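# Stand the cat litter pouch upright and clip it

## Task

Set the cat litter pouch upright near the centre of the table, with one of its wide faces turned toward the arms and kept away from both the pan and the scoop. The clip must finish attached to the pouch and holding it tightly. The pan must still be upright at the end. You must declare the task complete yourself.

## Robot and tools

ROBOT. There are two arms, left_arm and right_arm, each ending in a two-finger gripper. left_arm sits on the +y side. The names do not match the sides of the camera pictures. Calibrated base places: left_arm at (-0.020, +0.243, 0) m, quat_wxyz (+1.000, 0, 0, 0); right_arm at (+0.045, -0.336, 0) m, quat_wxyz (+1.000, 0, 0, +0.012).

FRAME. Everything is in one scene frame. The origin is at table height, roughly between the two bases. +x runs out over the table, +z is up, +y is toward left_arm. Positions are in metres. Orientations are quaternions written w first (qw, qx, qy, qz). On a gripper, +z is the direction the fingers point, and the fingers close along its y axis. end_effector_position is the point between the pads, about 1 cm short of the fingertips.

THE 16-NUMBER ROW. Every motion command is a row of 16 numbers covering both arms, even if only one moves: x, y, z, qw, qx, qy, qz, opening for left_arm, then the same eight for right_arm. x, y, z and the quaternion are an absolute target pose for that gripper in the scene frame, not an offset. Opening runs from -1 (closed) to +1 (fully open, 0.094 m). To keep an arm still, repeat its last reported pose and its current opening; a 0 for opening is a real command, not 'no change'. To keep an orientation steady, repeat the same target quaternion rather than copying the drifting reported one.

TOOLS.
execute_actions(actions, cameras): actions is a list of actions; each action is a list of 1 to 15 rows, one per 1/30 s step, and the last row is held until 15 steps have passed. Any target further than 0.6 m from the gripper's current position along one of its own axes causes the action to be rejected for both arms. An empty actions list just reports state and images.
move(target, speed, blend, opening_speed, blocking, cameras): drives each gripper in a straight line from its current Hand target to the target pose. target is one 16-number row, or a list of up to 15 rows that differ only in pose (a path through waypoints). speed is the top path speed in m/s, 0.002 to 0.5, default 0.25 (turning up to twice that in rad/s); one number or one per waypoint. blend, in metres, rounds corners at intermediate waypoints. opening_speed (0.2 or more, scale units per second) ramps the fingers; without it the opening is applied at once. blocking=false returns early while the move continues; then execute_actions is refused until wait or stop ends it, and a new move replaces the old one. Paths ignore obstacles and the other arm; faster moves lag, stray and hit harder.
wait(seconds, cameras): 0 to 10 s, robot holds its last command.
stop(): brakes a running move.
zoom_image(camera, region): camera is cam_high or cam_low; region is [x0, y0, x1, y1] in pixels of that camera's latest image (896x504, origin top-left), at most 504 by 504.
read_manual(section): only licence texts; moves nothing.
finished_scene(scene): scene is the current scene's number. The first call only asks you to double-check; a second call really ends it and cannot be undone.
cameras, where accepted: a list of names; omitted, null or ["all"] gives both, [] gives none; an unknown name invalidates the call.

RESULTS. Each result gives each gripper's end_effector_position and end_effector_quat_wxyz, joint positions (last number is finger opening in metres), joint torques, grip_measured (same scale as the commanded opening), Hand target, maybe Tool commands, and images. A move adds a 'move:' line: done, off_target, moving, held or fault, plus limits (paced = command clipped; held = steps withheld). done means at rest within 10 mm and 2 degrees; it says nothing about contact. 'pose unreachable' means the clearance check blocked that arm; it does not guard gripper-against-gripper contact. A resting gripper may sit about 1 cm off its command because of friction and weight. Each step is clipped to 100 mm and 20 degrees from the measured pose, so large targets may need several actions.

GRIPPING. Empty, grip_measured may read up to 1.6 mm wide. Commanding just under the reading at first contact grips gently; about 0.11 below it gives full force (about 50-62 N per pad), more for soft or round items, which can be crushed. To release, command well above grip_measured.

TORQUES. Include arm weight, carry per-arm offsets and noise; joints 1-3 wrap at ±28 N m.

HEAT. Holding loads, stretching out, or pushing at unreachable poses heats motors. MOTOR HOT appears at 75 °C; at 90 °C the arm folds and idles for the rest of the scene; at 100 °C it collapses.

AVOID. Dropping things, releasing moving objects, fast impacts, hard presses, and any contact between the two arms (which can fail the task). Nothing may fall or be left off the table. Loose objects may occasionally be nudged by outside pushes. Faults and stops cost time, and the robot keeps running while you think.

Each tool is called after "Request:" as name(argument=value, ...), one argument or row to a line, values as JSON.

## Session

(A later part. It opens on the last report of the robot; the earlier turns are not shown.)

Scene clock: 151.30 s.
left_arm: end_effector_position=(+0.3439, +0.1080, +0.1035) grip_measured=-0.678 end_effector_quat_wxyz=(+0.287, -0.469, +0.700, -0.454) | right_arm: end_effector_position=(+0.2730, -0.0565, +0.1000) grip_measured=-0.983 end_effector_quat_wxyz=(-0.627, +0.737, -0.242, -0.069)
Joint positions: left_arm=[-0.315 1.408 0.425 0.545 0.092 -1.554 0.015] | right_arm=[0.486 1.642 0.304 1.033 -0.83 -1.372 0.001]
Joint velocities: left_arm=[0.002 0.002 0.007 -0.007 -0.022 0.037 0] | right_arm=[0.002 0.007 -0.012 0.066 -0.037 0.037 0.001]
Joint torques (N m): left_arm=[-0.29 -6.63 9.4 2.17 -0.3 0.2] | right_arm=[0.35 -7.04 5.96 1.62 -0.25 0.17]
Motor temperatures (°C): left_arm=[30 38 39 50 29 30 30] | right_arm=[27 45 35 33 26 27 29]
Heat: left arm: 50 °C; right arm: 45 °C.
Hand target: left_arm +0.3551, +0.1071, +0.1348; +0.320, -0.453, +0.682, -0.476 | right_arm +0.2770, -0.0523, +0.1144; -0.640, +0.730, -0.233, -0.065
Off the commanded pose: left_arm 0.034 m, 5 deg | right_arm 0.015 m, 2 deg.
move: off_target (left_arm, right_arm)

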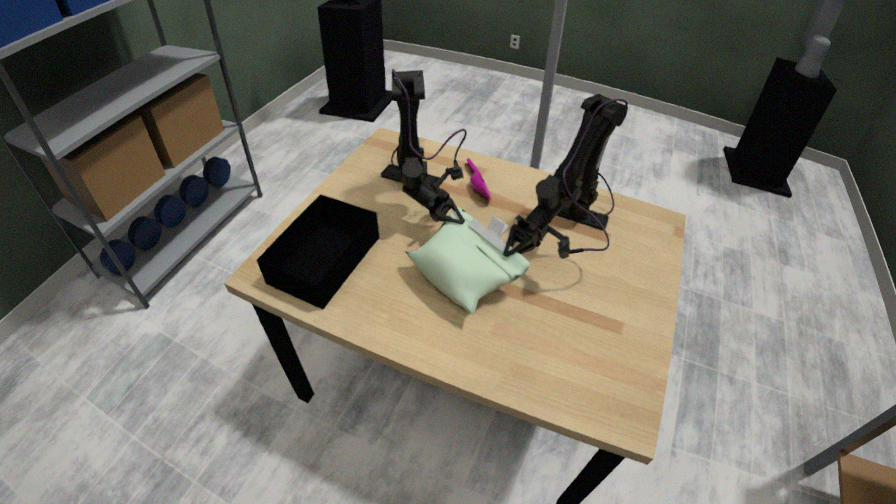

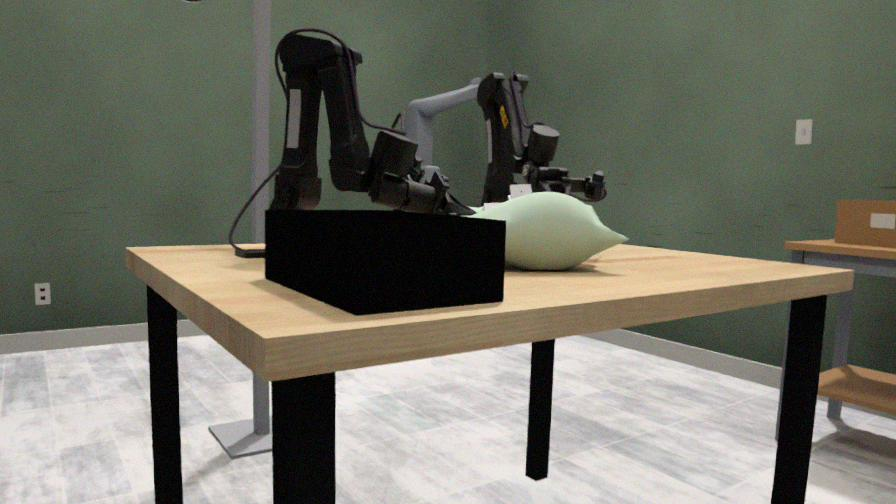

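Request:
move(
  target=[0.356, 0.107, 0.153, 0.2734, -0.4805, 0.7308, -0.4005, -0.95, 0.279, -0.049, 0.134, -0.6293, 0.7010, -0.3086, -0.1310, -1.0],
  speed=0.06,
)

Request:
zoom_image(
  camera="cam_high",
  region=[390, 180, 590, 320],
)

Scene clock: 153.80 s.
left_arm: end_effector_position=(+0.3461, +0.1085, +0.1205) grip_measured=-0.679 end_effector_quat_wxyz=(+0.243, -0.497, +0.743, -0.378) | right_arm: end_effector_position=(+0.2705, -0.0534, +0.1188) grip_measured=-0.983 end_effector_quat_wxyz=(-0.616, +0.709, -0.313, -0.141)
Joint positions: left_arm=[-0.32 1.351 0.67 0.04 0.073 -1.536 0.015] | right_arm=[0.494 1.536 0.334 0.897 -0.839 -1.159 0.001]
Joint velocities: left_arm=[-0.012 -0.007 0.007 0.037 -0.037 0.022 0.001] | right_arm=[-0.002 0.002 -0.002 0.051 0.037 -0.022 0]
Joint torques (N m): left_arm=[-0.42 -7.5 10.5 1.83 -0.21 0.15] | right_arm=[0.29 -6.32 7.42 1.55 -0.1 0.17]
Motor temperatures (°C): left_arm=[30 38 39 49 29 30 30] | right_arm=[27 45 36 34 26 27 29]
Heat: left arm: 49 °C; right arm: 45 °C.
Hand target: left_arm +0.3552, +0.1070, +0.1527; +0.274, -0.482, +0.730, -0.401 | right_arm +0.2783, -0.0496, +0.1345; -0.630, +0.701, -0.308, -0.131
Off the commanded pose: left_arm 0.034 m, 5 deg | right_arm 0.018 m, 2 deg.
move: off_target (left_arm, right_arm)

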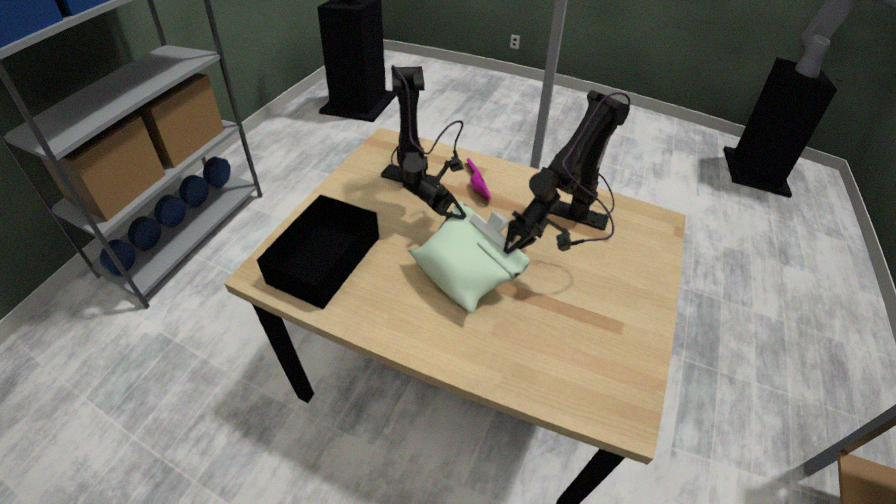

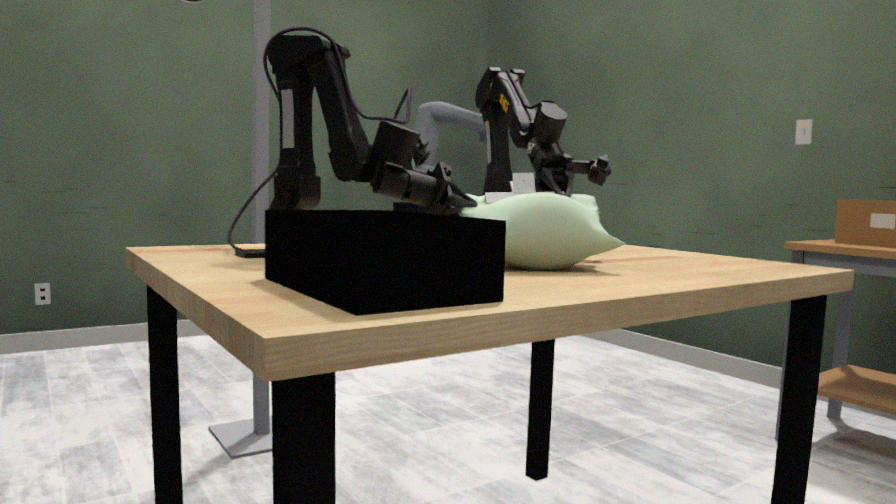

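Scaled by 2.520.

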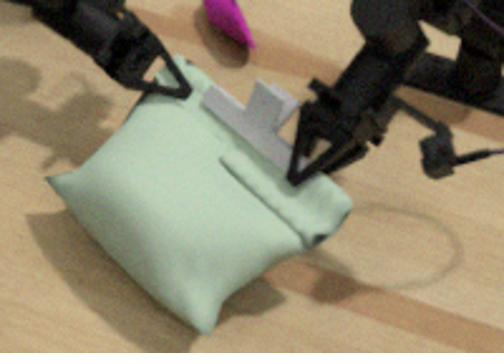

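Request:
move(
  target=[0.358, 0.107, 0.173, 0.2235, -0.5039, 0.7703, -0.3207, -0.95, 0.283, -0.047, 0.156, -0.6122, 0.6650, -0.3802, -0.1961, -1.0],
  speed=0.06,
)

Request:
zoom_image(
  camera="cam_high",
  region=[390, 180, 590, 320],
)

Scene clock: 156.90 s.
left_arm: end_effector_position=(+0.3483, +0.1109, +0.1501) grip_measured=-0.726 end_effector_quat_wxyz=(+0.205, -0.514, +0.776, -0.303) | right_arm: end_effector_position=(+0.2737, -0.0492, +0.1471) grip_measured=-0.983 end_effector_quat_wxyz=(-0.608, +0.671, -0.370, -0.206)
Joint positions: left_arm=[-0.326 1.396 0.971 -0.398 0.045 -1.513 0.013] | right_arm=[0.494 1.446 0.393 0.781 -0.856 -0.948 0.001]
Joint velocities: left_arm=[-0.022 -0.017 -0.027 -0.081 -0.066 0.022 0] | right_arm=[0.022 -0.007 -0.002 -0.066 0.037 0.022 -0.001]
Joint torques (N m): left_arm=[-0.47 -5.71 11.4 1.64 -0.13 0.06] | right_arm=[0.2 -5.65 7.99 1.37 0.14 0.11]
Motor temperatures (°C): left_arm=[30 38 40 48 29 30 30] | right_arm=[27 45 36 34 26 27 29]
Heat: left arm: 48 °C; right arm: 45 °C.
Hand target: left_arm +0.3574, +0.1071, +0.1733; +0.224, -0.505, +0.769, -0.321 | right_arm +0.2824, -0.0477, +0.1565; -0.613, +0.665, -0.380, -0.196
Off the commanded pose: left_arm 0.025 m, 3 deg | right_arm 0.013 m, 2 deg.
move: off_target (left_arm, right_arm)

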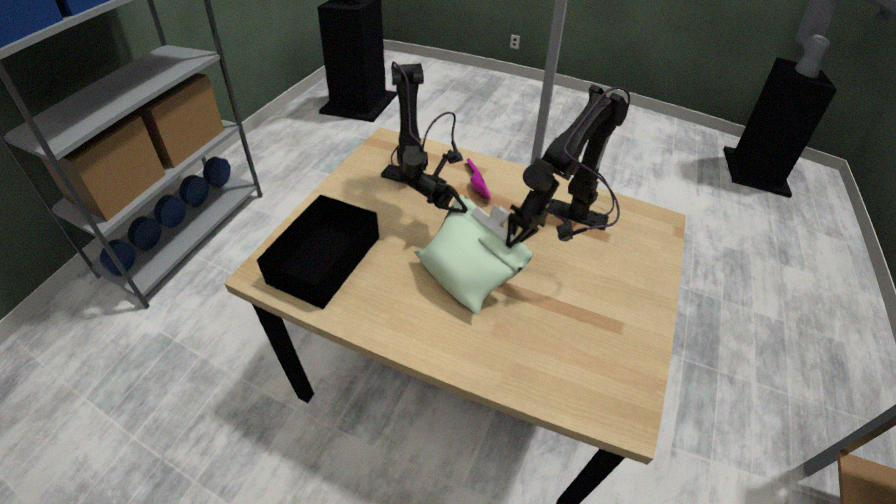

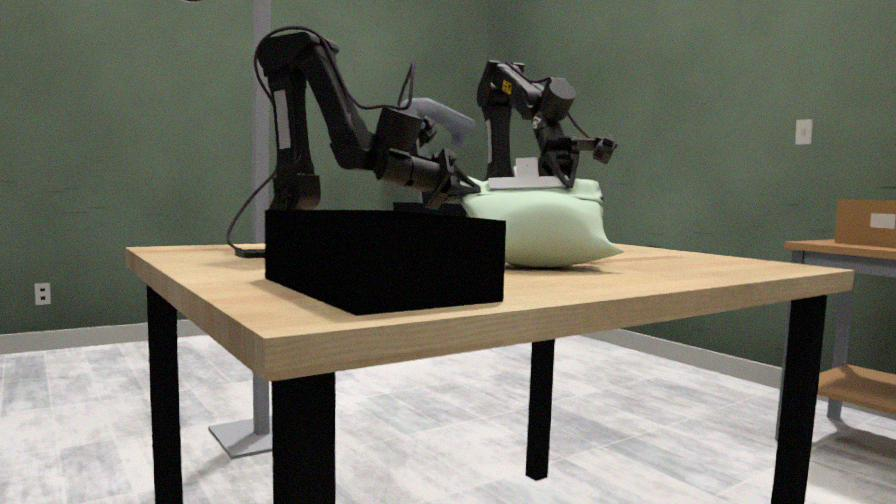

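Scaled by 2.520.

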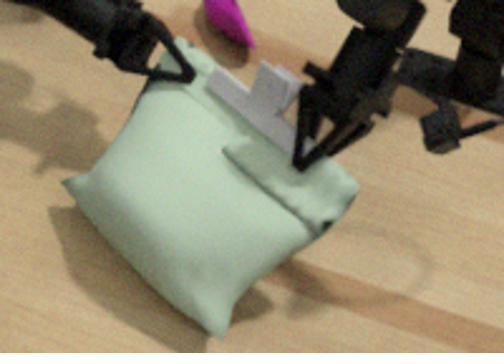

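Request:
zoom_image(
  camera="cam_high",
  region=[456, 190, 546, 260],
)

Request:
zoom_image(
  camera="cam_low",
  region=[440, 120, 640, 290],
)

Scaled by 5.600.

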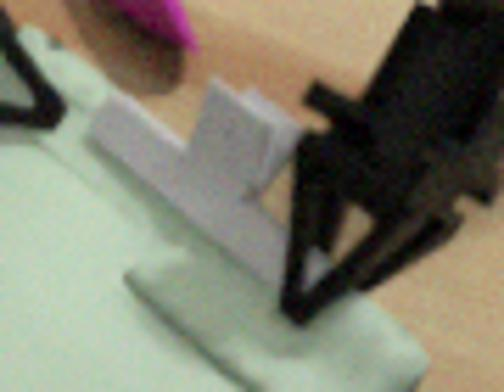

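Scaled by 2.520.

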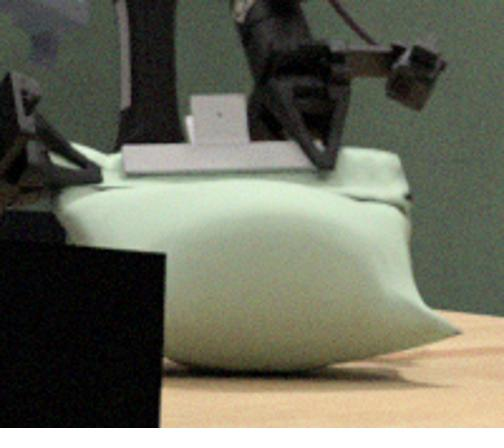

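Request:
move(
  target=[0.359, 0.106, 0.193, 0.1889, -0.5165, 0.7920, -0.2654, -0.95, 0.285, -0.048, 0.179, -0.5960, 0.6368, -0.4257, -0.2383, -1.0],
  speed=0.06,
)

Request:
zoom_image(
  camera="cam_high",
  region=[390, 180, 590, 320],
)

Request:
zoom_image(
  camera="cam_low",
  region=[440, 120, 640, 290],
)

Scene clock: 159.80 s.
left_arm: end_effector_position=(+0.3507, +0.1098, +0.1699) grip_measured=-0.726 end_effector_quat_wxyz=(+0.170, -0.524, +0.797, -0.247) | right_arm: end_effector_position=(+0.2754, -0.0481, +0.1684) grip_measured=-0.983 end_effector_quat_wxyz=(+0.591, -0.645, +0.417, +0.248)
Joint positions: left_arm=[-0.333 1.493 1.221 -0.69 0.029 -1.506 0.013] | right_arm=[0.494 1.364 0.45 0.636 -0.857 -0.811 0.001]
Joint velocities: left_arm=[0.012 -0.012 -0.012 -0.007 -0.081 -0.007 -0.001] | right_arm=[0.002 -0.012 0.002 -0.051 0.007 -0.022 0]
Joint torques (N m): left_arm=[-0.66 -6.52 11.86 1.47 -0.08 0.02] | right_arm=[-0.75 -5.65 8.65 1.32 0.07 0.14]
Motor temperatures (°C): left_arm=[29 37 41 47 29 30 30] | right_arm=[27 45 36 34 26 27 29]
Heat: left arm: 47 °C; right arm: 45 °C.
Hand target: left_arm +0.3584, +0.1060, +0.1931; +0.189, -0.517, +0.791, -0.266 | right_arm +0.2845, -0.0485, +0.1795; -0.597, +0.637, -0.425, -0.239
Off the commanded pose: left_arm 0.025 m, 3 deg | right_arm 0.014 m, 2 deg.
move: off_target (left_arm, right_arm)

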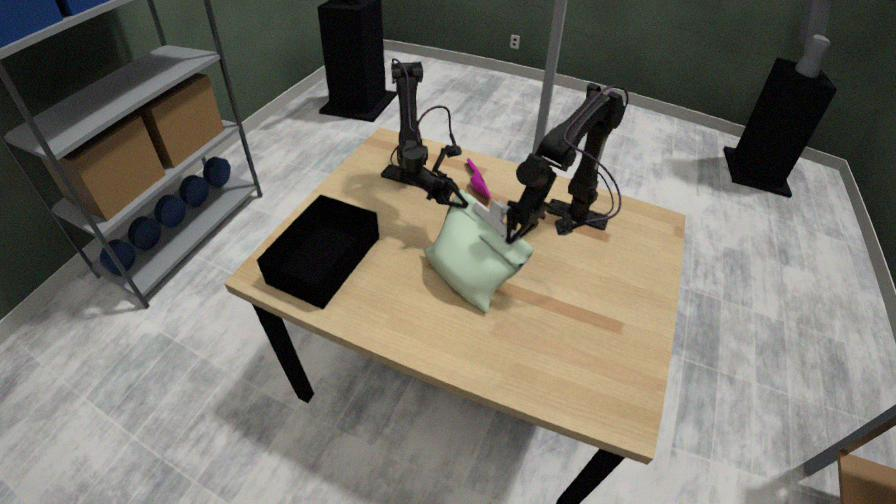

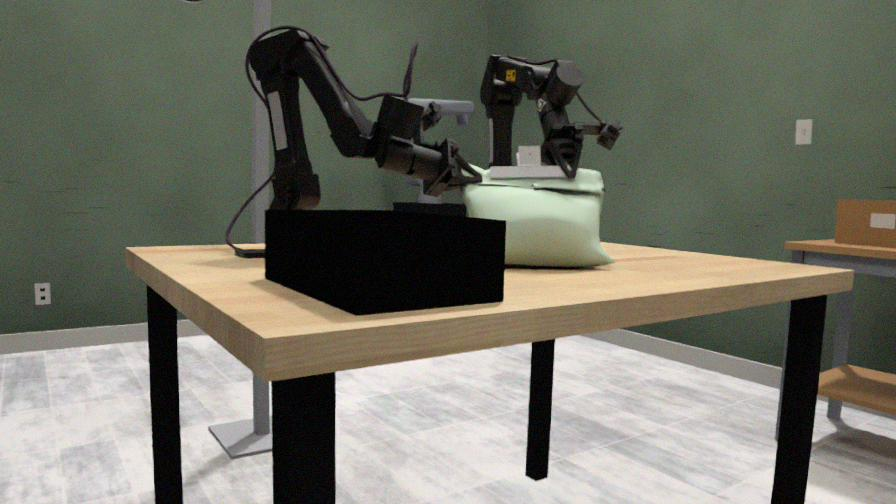

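Scaled by 2.520.

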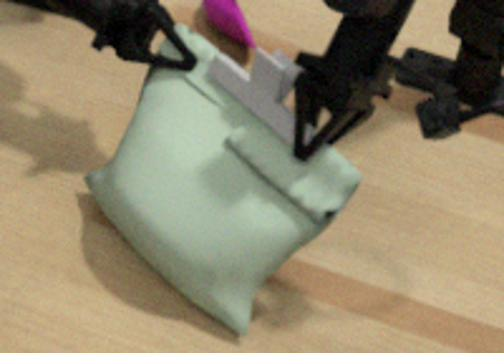

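Scaled by 2.520.

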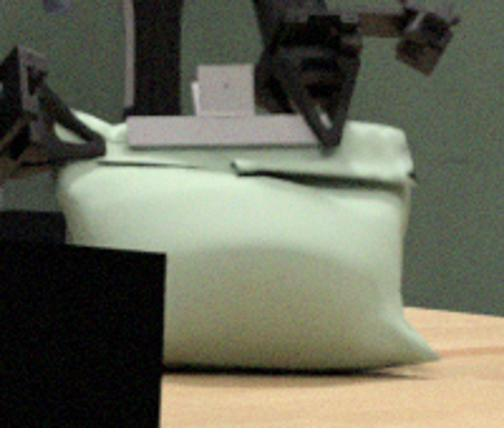

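Request:
move(
  target=[0.360, 0.106, 0.213, 0.1534, -0.5265, 0.8097, -0.2089, -0.95, 0.285, -0.048, 0.200, -0.5777, 0.6056, -0.4691, -0.2794, -1.0],
  speed=0.06,
)

Request:
zoom_image(
  camera="cam_high",
  region=[390, 180, 590, 320],
)

Request:
zoom_image(
  camera="cam_low",
  region=[440, 120, 640, 290],
)

Scene clock: 161.90 s.
left_arm: end_effector_position=(+0.3512, +0.1105, +0.1867) grip_measured=-0.727 end_effector_quat_wxyz=(+0.132, -0.532, +0.816, -0.183) | right_arm: end_effector_position=(+0.2740, -0.0479, +0.1860) grip_measured=-0.983 end_effector_quat_wxyz=(+0.567, -0.615, +0.463, +0.294)
Joint positions: left_arm=[-0.338 1.624 1.494 -0.986 0.014 -1.498 0.013] | right_arm=[0.494 1.301 0.501 0.512 -0.865 -0.669 0.001]
Joint velocities: left_arm=[0.012 -0.002 0.012 -0.051 -0.007 0.007 0] | right_arm=[0.002 -0.012 -0.002 0.066 -0.037 -0.066 0.001]
Joint torques (N m): left_arm=[-0.29 -7.72 11.9 1.22 -0.07 -0.06] | right_arm=[-0.66 -5.39 9.13 1.37 0.15 0.07]
Motor temperatures (°C): left_arm=[29 37 42 47 29 30 30] | right_arm=[27 44 37 34 26 27 29]
Heat: left arm: 47 °C; right arm: 44 °C.
Hand target: left_arm +0.3592, +0.1064, +0.2130; +0.154, -0.527, +0.809, -0.209 | right_arm +0.2842, -0.0487, +0.2003; -0.579, +0.606, -0.469, -0.280
Off the commanded pose: left_arm 0.028 m, 4 deg | right_arm 0.018 m, 2 deg.
move: off_target (left_arm, right_arm)

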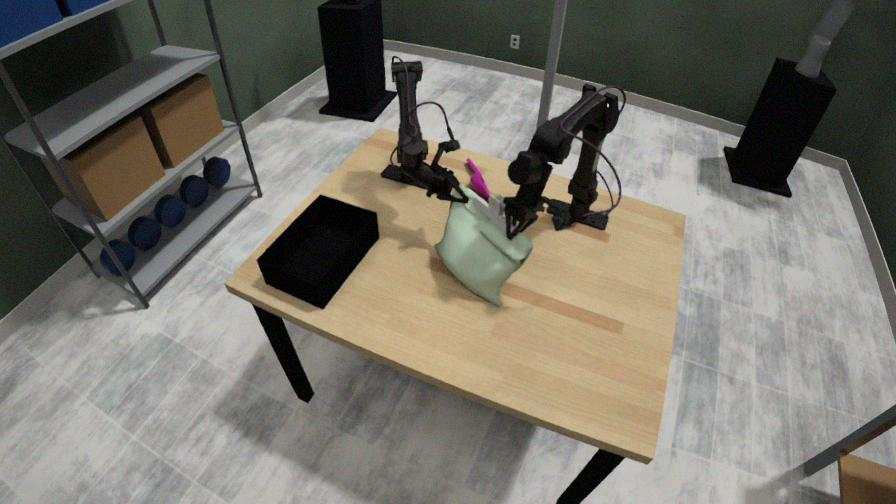

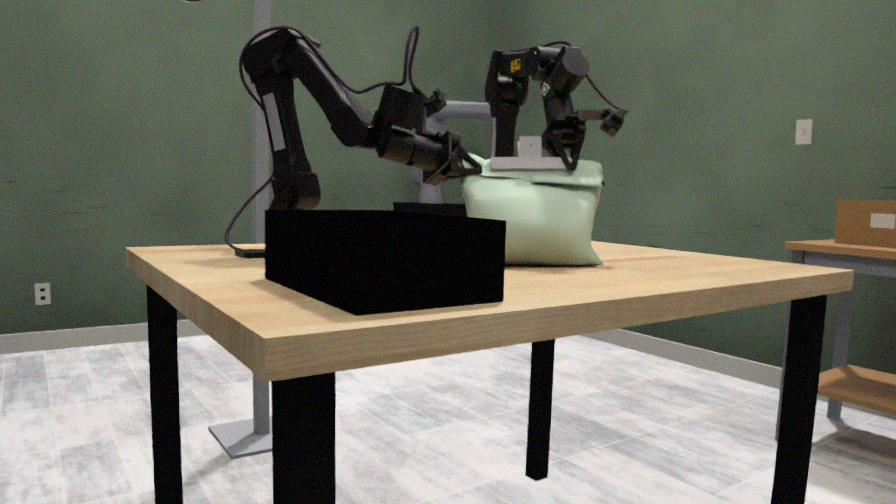

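Scaled by 2.520.

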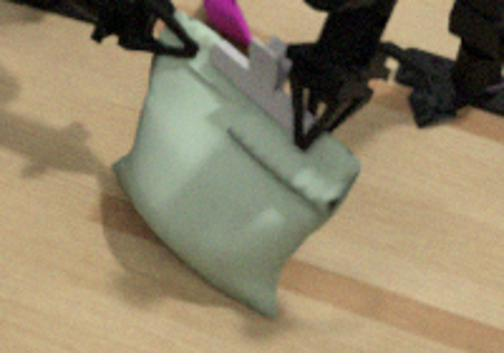

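Scaled by 2.520.

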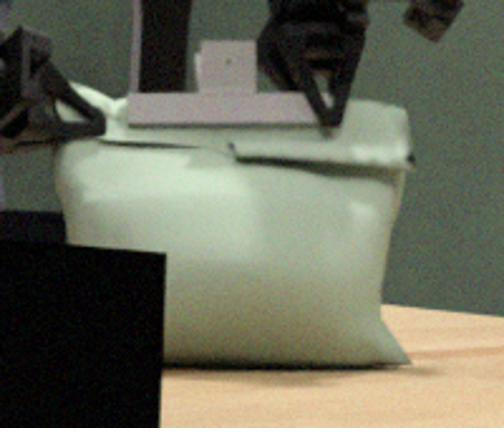

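Request:
move(
  target=[0.368, 0.101, 0.226, 0.1171, -0.5340, 0.8236, -0.1514, -0.95, 0.294, -0.053, 0.213, -0.5580, 0.5714, -0.5102, -0.3191, -1.0],
  speed=0.06,
)

Request:
zoom_image(
  camera="cam_high",
  region=[390, 180, 590, 320],
)

Request:
zoom_image(
  camera="cam_low",
  region=[440, 120, 640, 290],
)

Scene clock: 164.20 s.
left_arm: end_effector_position=(+0.3593, +0.1056, +0.1976) grip_measured=-0.728 end_effector_quat_wxyz=(+0.092, -0.536, +0.830, -0.120) | right_arm: end_effector_position=(+0.2817, -0.0507, +0.1987) grip_measured=-0.983 end_effector_quat_wxyz=(+0.545, -0.582, +0.502, +0.335)
Joint positions: left_arm=[-0.35 1.816 1.816 -1.268 -0.001 -1.496 0.013] | right_arm=[0.465 1.296 0.555 0.445 -0.9 -0.543 0.001]
Joint velocities: left_arm=[-0.012 0.012 -0.007 0.007 -0.022 0.022 0] | right_arm=[-0.002 -0.007 0.002 0.022 0.051 -0.037 -0.001]
Joint torques (N m): left_arm=[-0.61 -9.58 12.22 0.96 -0.1 -0.12] | right_arm=[-1.44 -5.61 9.51 1.31 0.12 0.07]
Motor temperatures (°C): left_arm=[29 38 42 46 29 30 30] | right_arm=[27 44 37 34 26 27 29]
Heat: left arm: 46 °C; right arm: 44 °C.
Hand target: left_arm +0.3668, +0.1012, +0.2259; +0.117, -0.534, +0.823, -0.152 | right_arm +0.2933, -0.0539, +0.2133; +0.559, -0.571, +0.510, +0.319
Off the commanded pose: left_arm 0.030 m, 5 deg | right_arm 0.019 m, 3 deg.
move: off_target (left_arm, right_arm)

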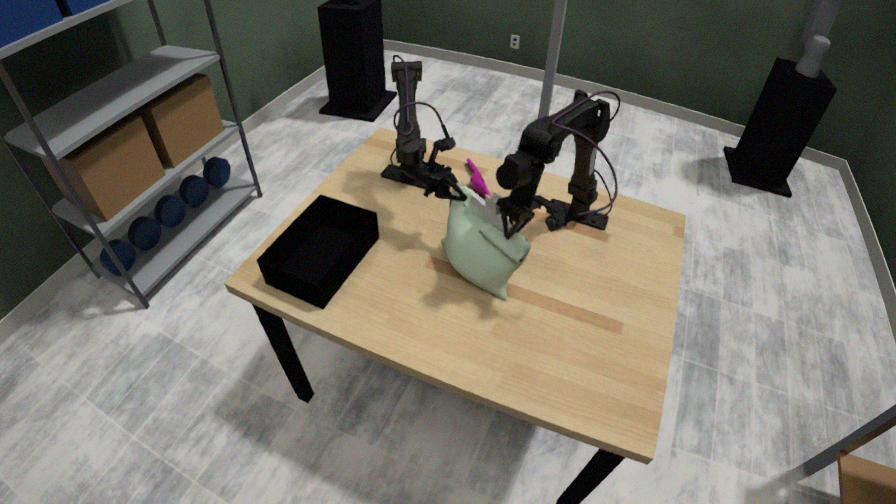

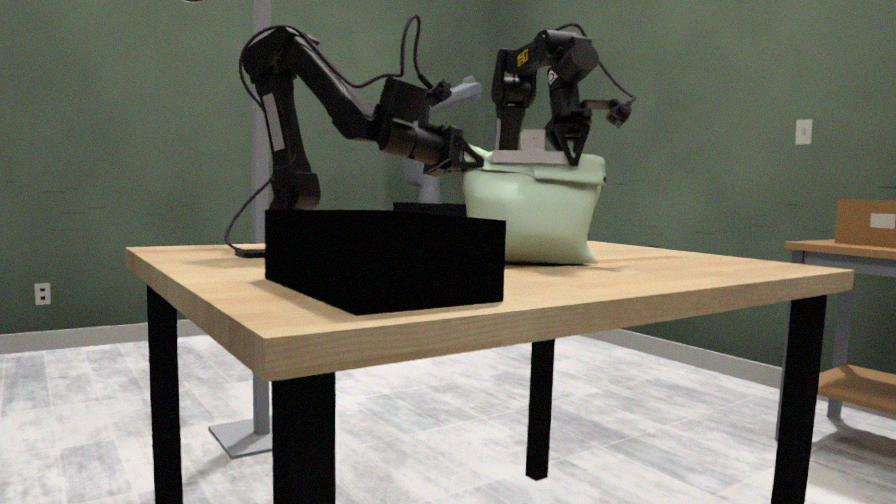

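Scaled by 2.520.

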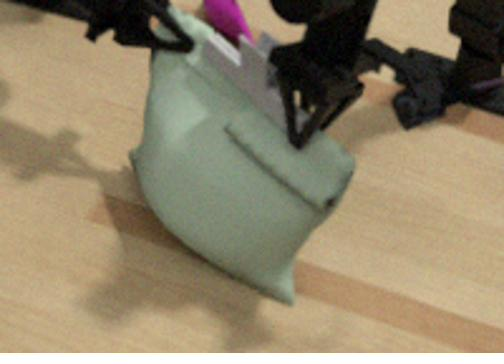

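Scaled by 2.520.

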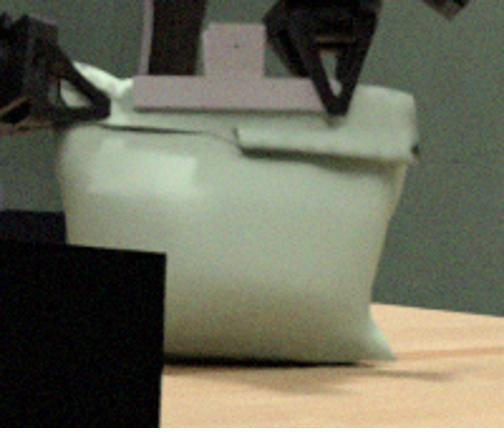

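Request:
move(
  target=[0.368, 0.101, 0.240, 0.0803, -0.5388, 0.8334, -0.0931, -0.95, 0.292, -0.053, 0.226, -0.5344, 0.5344, -0.5488, -0.3572, -1.0],
  speed=0.06,
)

Request:
zoom_image(
  camera="cam_high",
  region=[390, 180, 590, 320],
)

Request:
zoom_image(
  camera="cam_low",
  region=[440, 120, 640, 290],
)

Scene clock: 167.07 s.
left_arm: end_effector_position=(+0.3629, +0.1047, +0.2138) grip_measured=-0.728 end_effector_quat_wxyz=(+0.056, -0.537, +0.839, -0.062) | right_arm: end_effector_position=(+0.2827, -0.0508, +0.2158) grip_measured=-0.983 end_effector_quat_wxyz=(+0.528, -0.545, +0.537, +0.369)
Joint positions: left_arm=[-0.354 2.023 2.202 -1.583 -0.014 -1.492 0.013] | right_arm=[0.465 1.26 0.591 0.395 -0.895 -0.4 0.001]
Joint velocities: left_arm=[-0.002 0.002 -0.007 -0.066 0.066 0.066 0.001] | right_arm=[-0.012 -0.022 0.012 -0.037 -0.037 -0.037 0]
Joint torques (N m): left_arm=[-0.43 -11.11 11.48 0.69 -0.08 -0.2] | right_arm=[-0.88 -5.15 9.22 1.23 0.14 0.13]
Motor temperatures (°C): left_arm=[29 39 43 45 29 30 30] | right_arm=[27 44 38 34 26 27 30]
Heat: left arm: 45 °C; right arm: 44 °C.
Hand target: left_arm +0.3672, +0.1013, +0.2398; +0.081, -0.539, +0.833, -0.094 | right_arm +0.2913, -0.0535, +0.2261; +0.535, -0.534, +0.548, +0.358
Off the commanded pose: left_arm 0.027 m, 5 deg | right_arm 0.014 m, 2 deg.
joint sent to its limit (left arm) — joint 4 (wrist pitch), lower limit. The joint targets still meet the commanded pose.
move: off_target (left_arm, right_arm)

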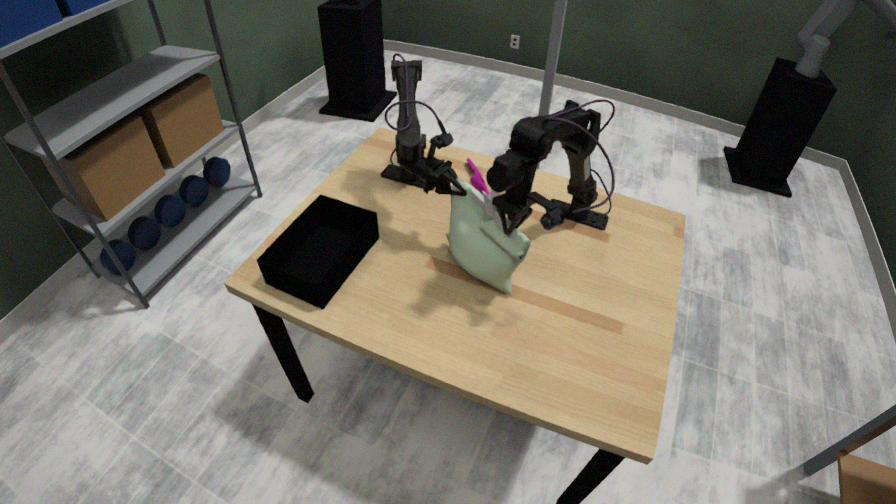

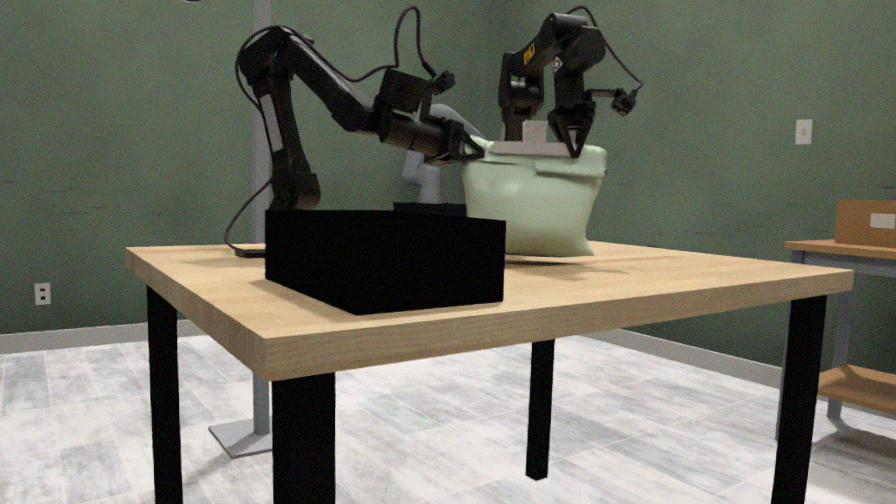

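Scaled by 2.520.

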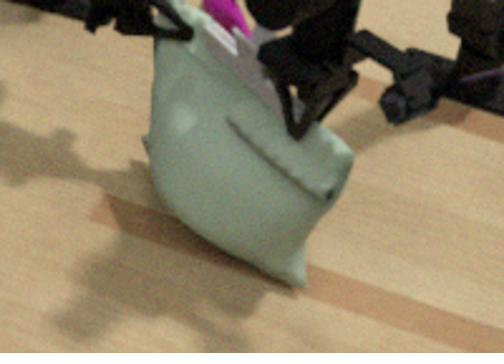

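Scaled by 2.520.

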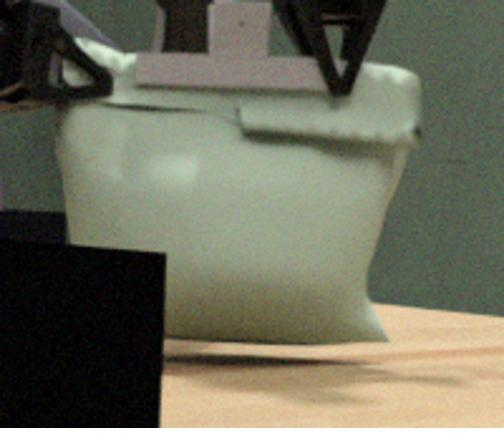

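Request:
move(
  target=[
    [0.3385, 0.0943, 0.235, 0.0866, -0.5956, 0.7938, -0.0873, -0.95, 0.2864, -0.0702, 0.221, -0.5167, 0.5416, -0.5418, -0.3824, -1.0],
    [0.308, 0.0855, 0.235, 0.0925, -0.6496, 0.7503, -0.0810, -0.95, 0.2815, -0.0855, 0.221, -0.4941, 0.5439, -0.5394, -0.4110, -1.0],
    [0.2765, 0.0745, 0.235, 0.0973, -0.6942, 0.7093, -0.0752, -0.95, 0.2775, -0.099, 0.221, -0.4719, 0.5439, -0.5395, -0.4365, -1.0],
  ],
  speed=0.06,
  blend=[0.01, 0.01, 0],
)

Request:
zoom_image(
  camera="cam_high",
  region=[370, 160, 570, 300],
)

Request:
zoom_image(
  camera="cam_low",
  region=[400, 120, 600, 290],
)

Scene clock: 171.93 s.
left_arm: end_effector_position=(+0.2807, +0.0801, +0.2085) grip_measured=-0.728 end_effector_quat_wxyz=(-0.084, +0.692, -0.716, +0.029) | right_arm: end_effector_position=(+0.2702, -0.1002, +0.2055) grip_measured=-0.983 end_effector_quat_wxyz=(-0.456, +0.537, -0.550, -0.448)
Joint positions: left_arm=[-0.577 1.788 1.86 -1.546 -0.151 -2.106 0.013] | right_arm=[0.238 1.248 0.633 0.031 -1.235 -0.554 0.001]
Joint velocities: left_arm=[0.002 -0.027 -0.007 0.007 0.007 -0.095 -0.001] | right_arm=[0.022 -0.017 -0.007 -0.022 -0.11 -0.007 0]
Joint torques (N m): left_arm=[-1.11 -13.04 7.36 0.68 -0.23 -0.09] | right_arm=[-0.32 -4.34 9.85 1.2 -0.34 -0.1]
Motor temperatures (°C): left_arm=[29 42 42 43 29 30 30] | right_arm=[27 44 39 34 26 27 30]
Heat: left arm: 43 °C; right arm: 44 °C.
Hand target: left_arm +0.2758, +0.0769, +0.2345; -0.095, +0.688, -0.716, +0.075 | right_arm +0.2768, -0.0999, +0.2209; -0.473, +0.543, -0.540, -0.436
Off the commanded pose: left_arm 0.027 m, 6 deg | right_arm 0.017 m, 3 deg.
joint sent to its limit (left arm) — joint 6 (wrist roll), lower limit. The joint targets still meet the commanded pose.
move: off_target (left_arm, right_arm)

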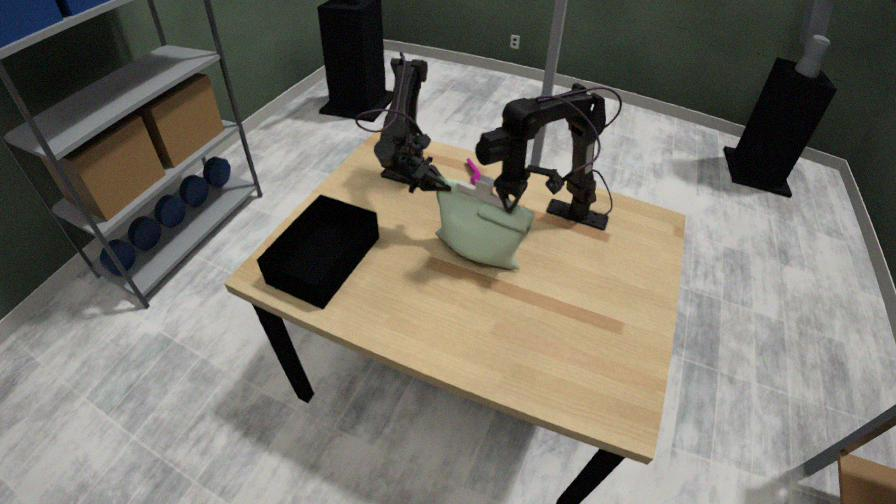

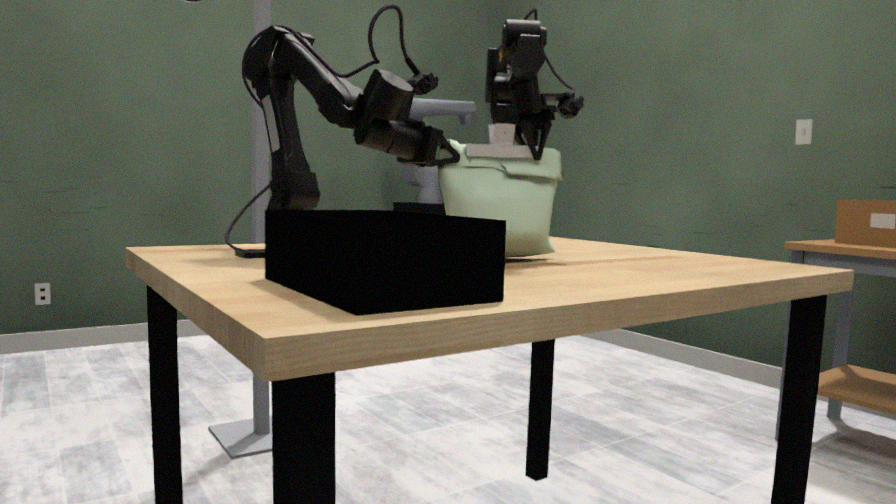

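Scaled by 2.520.

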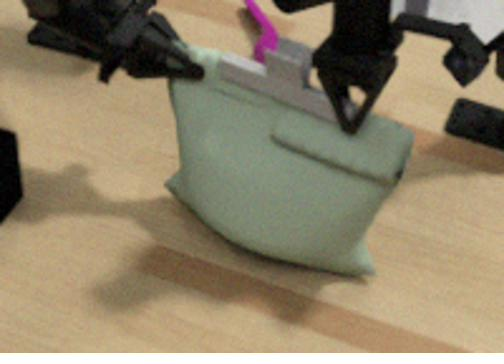

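Scaled by 2.520.

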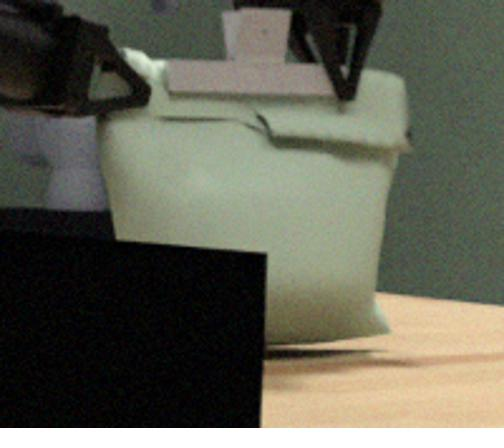

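Request:
move(
  target=[
    [0.2555, 0.0735, 0.235, 0.0973, -0.6942, 0.7093, -0.0752, -0.95, 0.2685, -0.0985, 0.222, -0.4719, 0.5439, -0.5395, -0.4365, -1.0],
    [0.2555, 0.0735, 0.221, 0.0973, -0.6942, 0.7093, -0.0752, -0.95, 0.2685, -0.0985, 0.208, -0.4719, 0.5439, -0.5395, -0.4365, -1.0],
  ],
  speed=0.05,
  blend=[0.005, 0],
)

Request:
zoom_image(
  camera="cam_high",
  region=[370, 160, 570, 300],
)

Request:
zoom_image(
  camera="cam_low",
  region=[400, 120, 600, 290],
)

Scene clock: 173.60 s.
left_arm: end_effector_position=(+0.2648, +0.0808, +0.2017) grip_measured=-0.728 end_effector_quat_wxyz=(-0.086, +0.685, -0.722, +0.047) | right_arm: end_effector_position=(+0.2635, -0.1004, +0.2030) grip_measured=-0.983 end_effector_quat_wxyz=(-0.449, +0.535, -0.554, -0.452)
Joint positions: left_arm=[-0.6 1.69 1.712 -1.465 -0.148 -2.11 0.013] | right_arm=[0.244 1.228 0.618 0.01 -1.234 -0.553 0.001]
Joint velocities: left_arm=[0.002 -0.002 0.002 0.051 -0.066 0.037 0.001] | right_arm=[-0.002 0.017 0.007 -0.022 -0.007 -0.066 0]
Joint torques (N m): left_arm=[-1.7 -11.28 6.53 0.67 0.05 0.02] | right_arm=[0.42 -3.69 6.46 1.85 -0.27 -0.06]
Motor temperatures (°C): left_arm=[30 42 42 43 29 30 31] | right_arm=[27 44 39 34 26 27 30]
Heat: left arm: 43 °C; right arm: 44 °C.
Hand target: left_arm +0.2560, +0.0748, +0.2201; -0.086, +0.677, -0.727, +0.079 | right_arm +0.2682, -0.0987, +0.2083; -0.470, +0.545, -0.540, -0.436
Off the commanded pose: left_arm 0.023 m, 4 deg | right_arm 0.007 m, 4 deg.
joint sent to its limit (left arm) — joint 6 (wrist roll), lower limit. The joint targets are off in orientation, not in position.
move: off_target (left_arm, right_arm)

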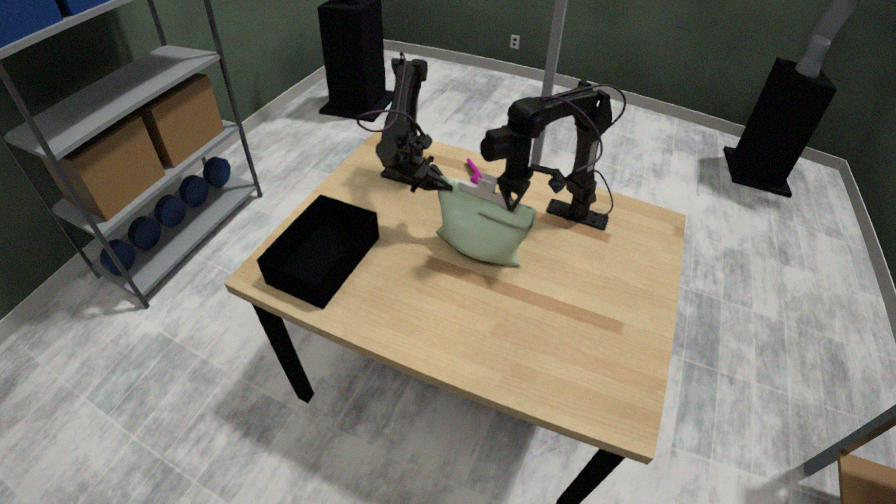

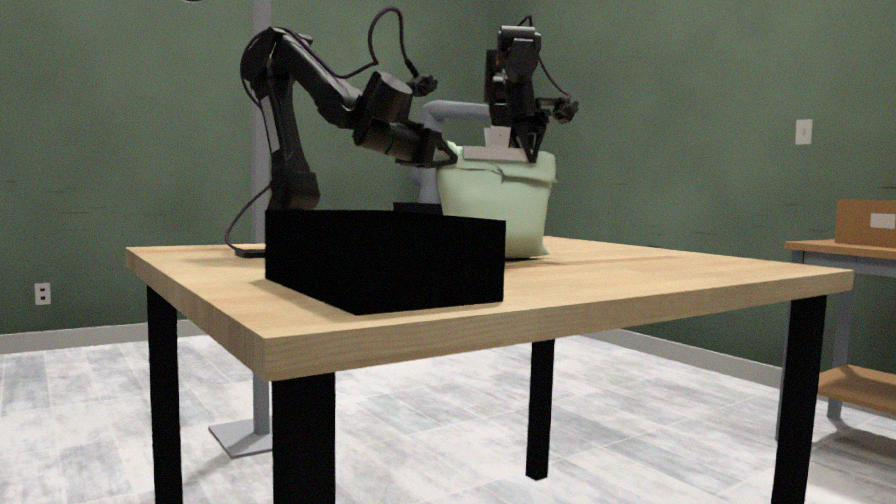

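Scaled by 2.520.

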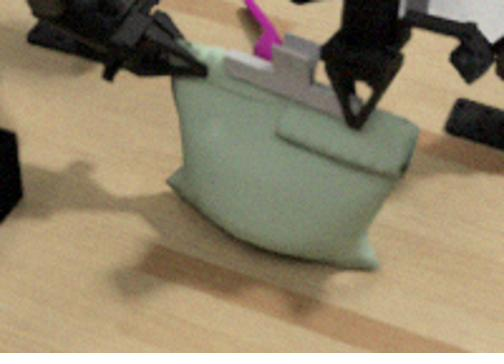

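Scaled by 2.520.

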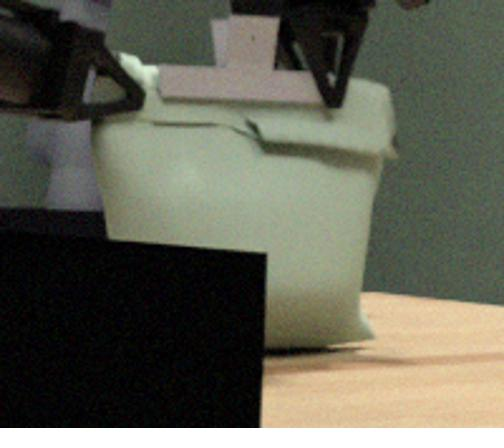

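Request:
move(
  target=[0.2555, 0.0735, 0.206, 0.0973, -0.6942, 0.7093, -0.0752, -0.95, 0.2665, -0.0985, 0.193, -0.4719, 0.5439, -0.5395, -0.4365, -1.0],
  speed=0.03,
)

Request:
zoom_image(
  camera="cam_high",
  region=[370, 160, 570, 300],
)

Request:
zoom_image(
  camera="cam_low",
  region=[400, 120, 600, 290],
)

Scene clock: 175.37 s.
left_arm: end_effector_position=(+0.2651, +0.0797, +0.1932) grip_measured=-0.728 end_effector_quat_wxyz=(-0.088, +0.685, -0.721, +0.059) | right_arm: end_effector_position=(+0.2634, -0.1002, +0.1945) grip_measured=-0.983 end_effector_quat_wxyz=(-0.463, +0.543, -0.541, -0.445)
Joint positions: left_arm=[-0.603 1.659 1.64 -1.398 -0.148 -2.11 0.013] | right_arm=[0.244 1.243 0.572 0.109 -1.237 -0.558 0.001]
Joint velocities: left_arm=[-0.017 -0.002 -0.012 0.007 0.007 -0.066 0] | right_arm=[-0.007 -0.007 -0.022 -0.081 0.037 -0.007 0]
Joint torques (N m): left_arm=[-1.85 -9.95 6.27 0.67 0.01 -0.04] | right_arm=[0.49 -3.03 5.78 1.72 -0.21 0.11]
Motor temperatures (°C): left_arm=[30 42 42 42 29 30 31] | right_arm=[27 43 39 35 26 27 30]
Heat: left arm: 42 °C; right arm: 43 °C.
Hand target: left_arm +0.2558, +0.0743, +0.2054; -0.086, +0.676, -0.727, +0.079 | right_arm +0.2663, -0.0987, +0.1931; -0.471, +0.545, -0.539, -0.436
Off the commanded pose: left_arm 0.017 m, 3 deg | right_arm 0.004 m, 1 deg.
joint sent to its limit (left arm) — joint 6 (wrist roll), lower limit. The joint targets are off in orientation, not in position.
move: off_target (left_arm)

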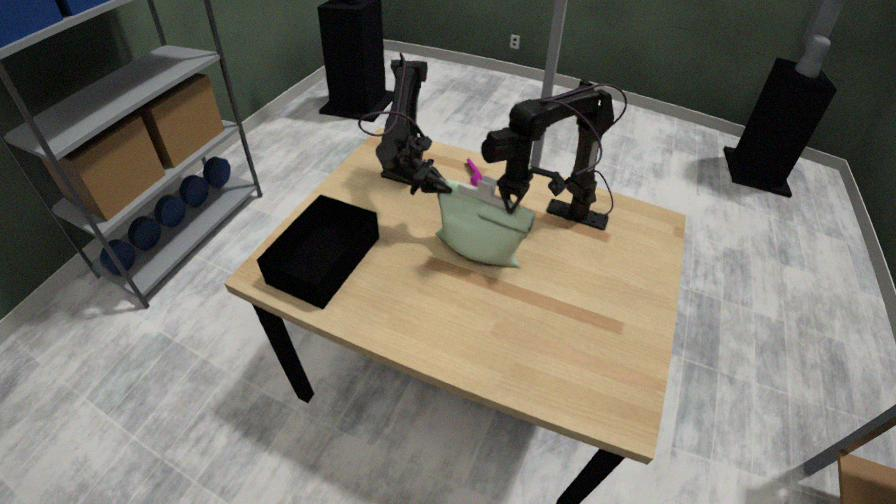

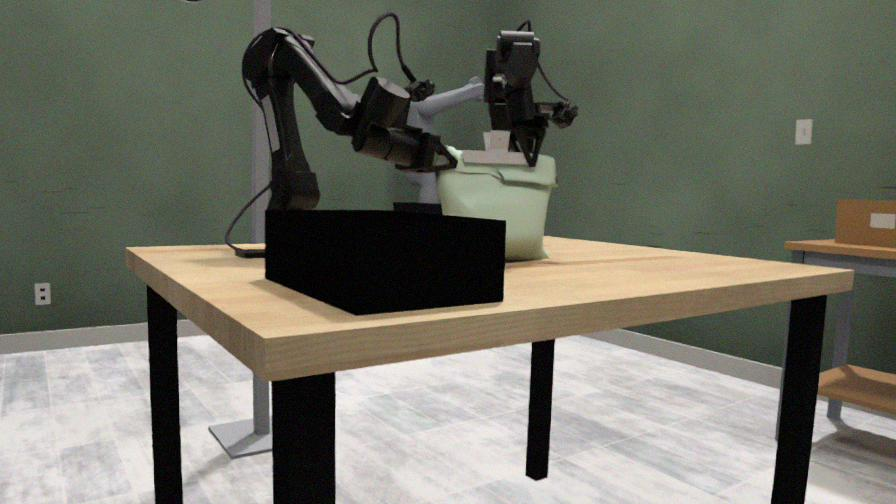

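Scaled by 2.520.

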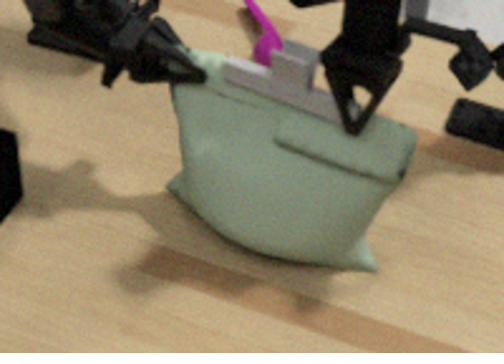

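Scaled by 2.520.

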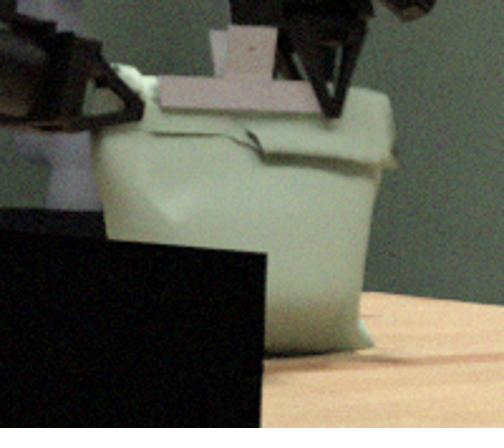

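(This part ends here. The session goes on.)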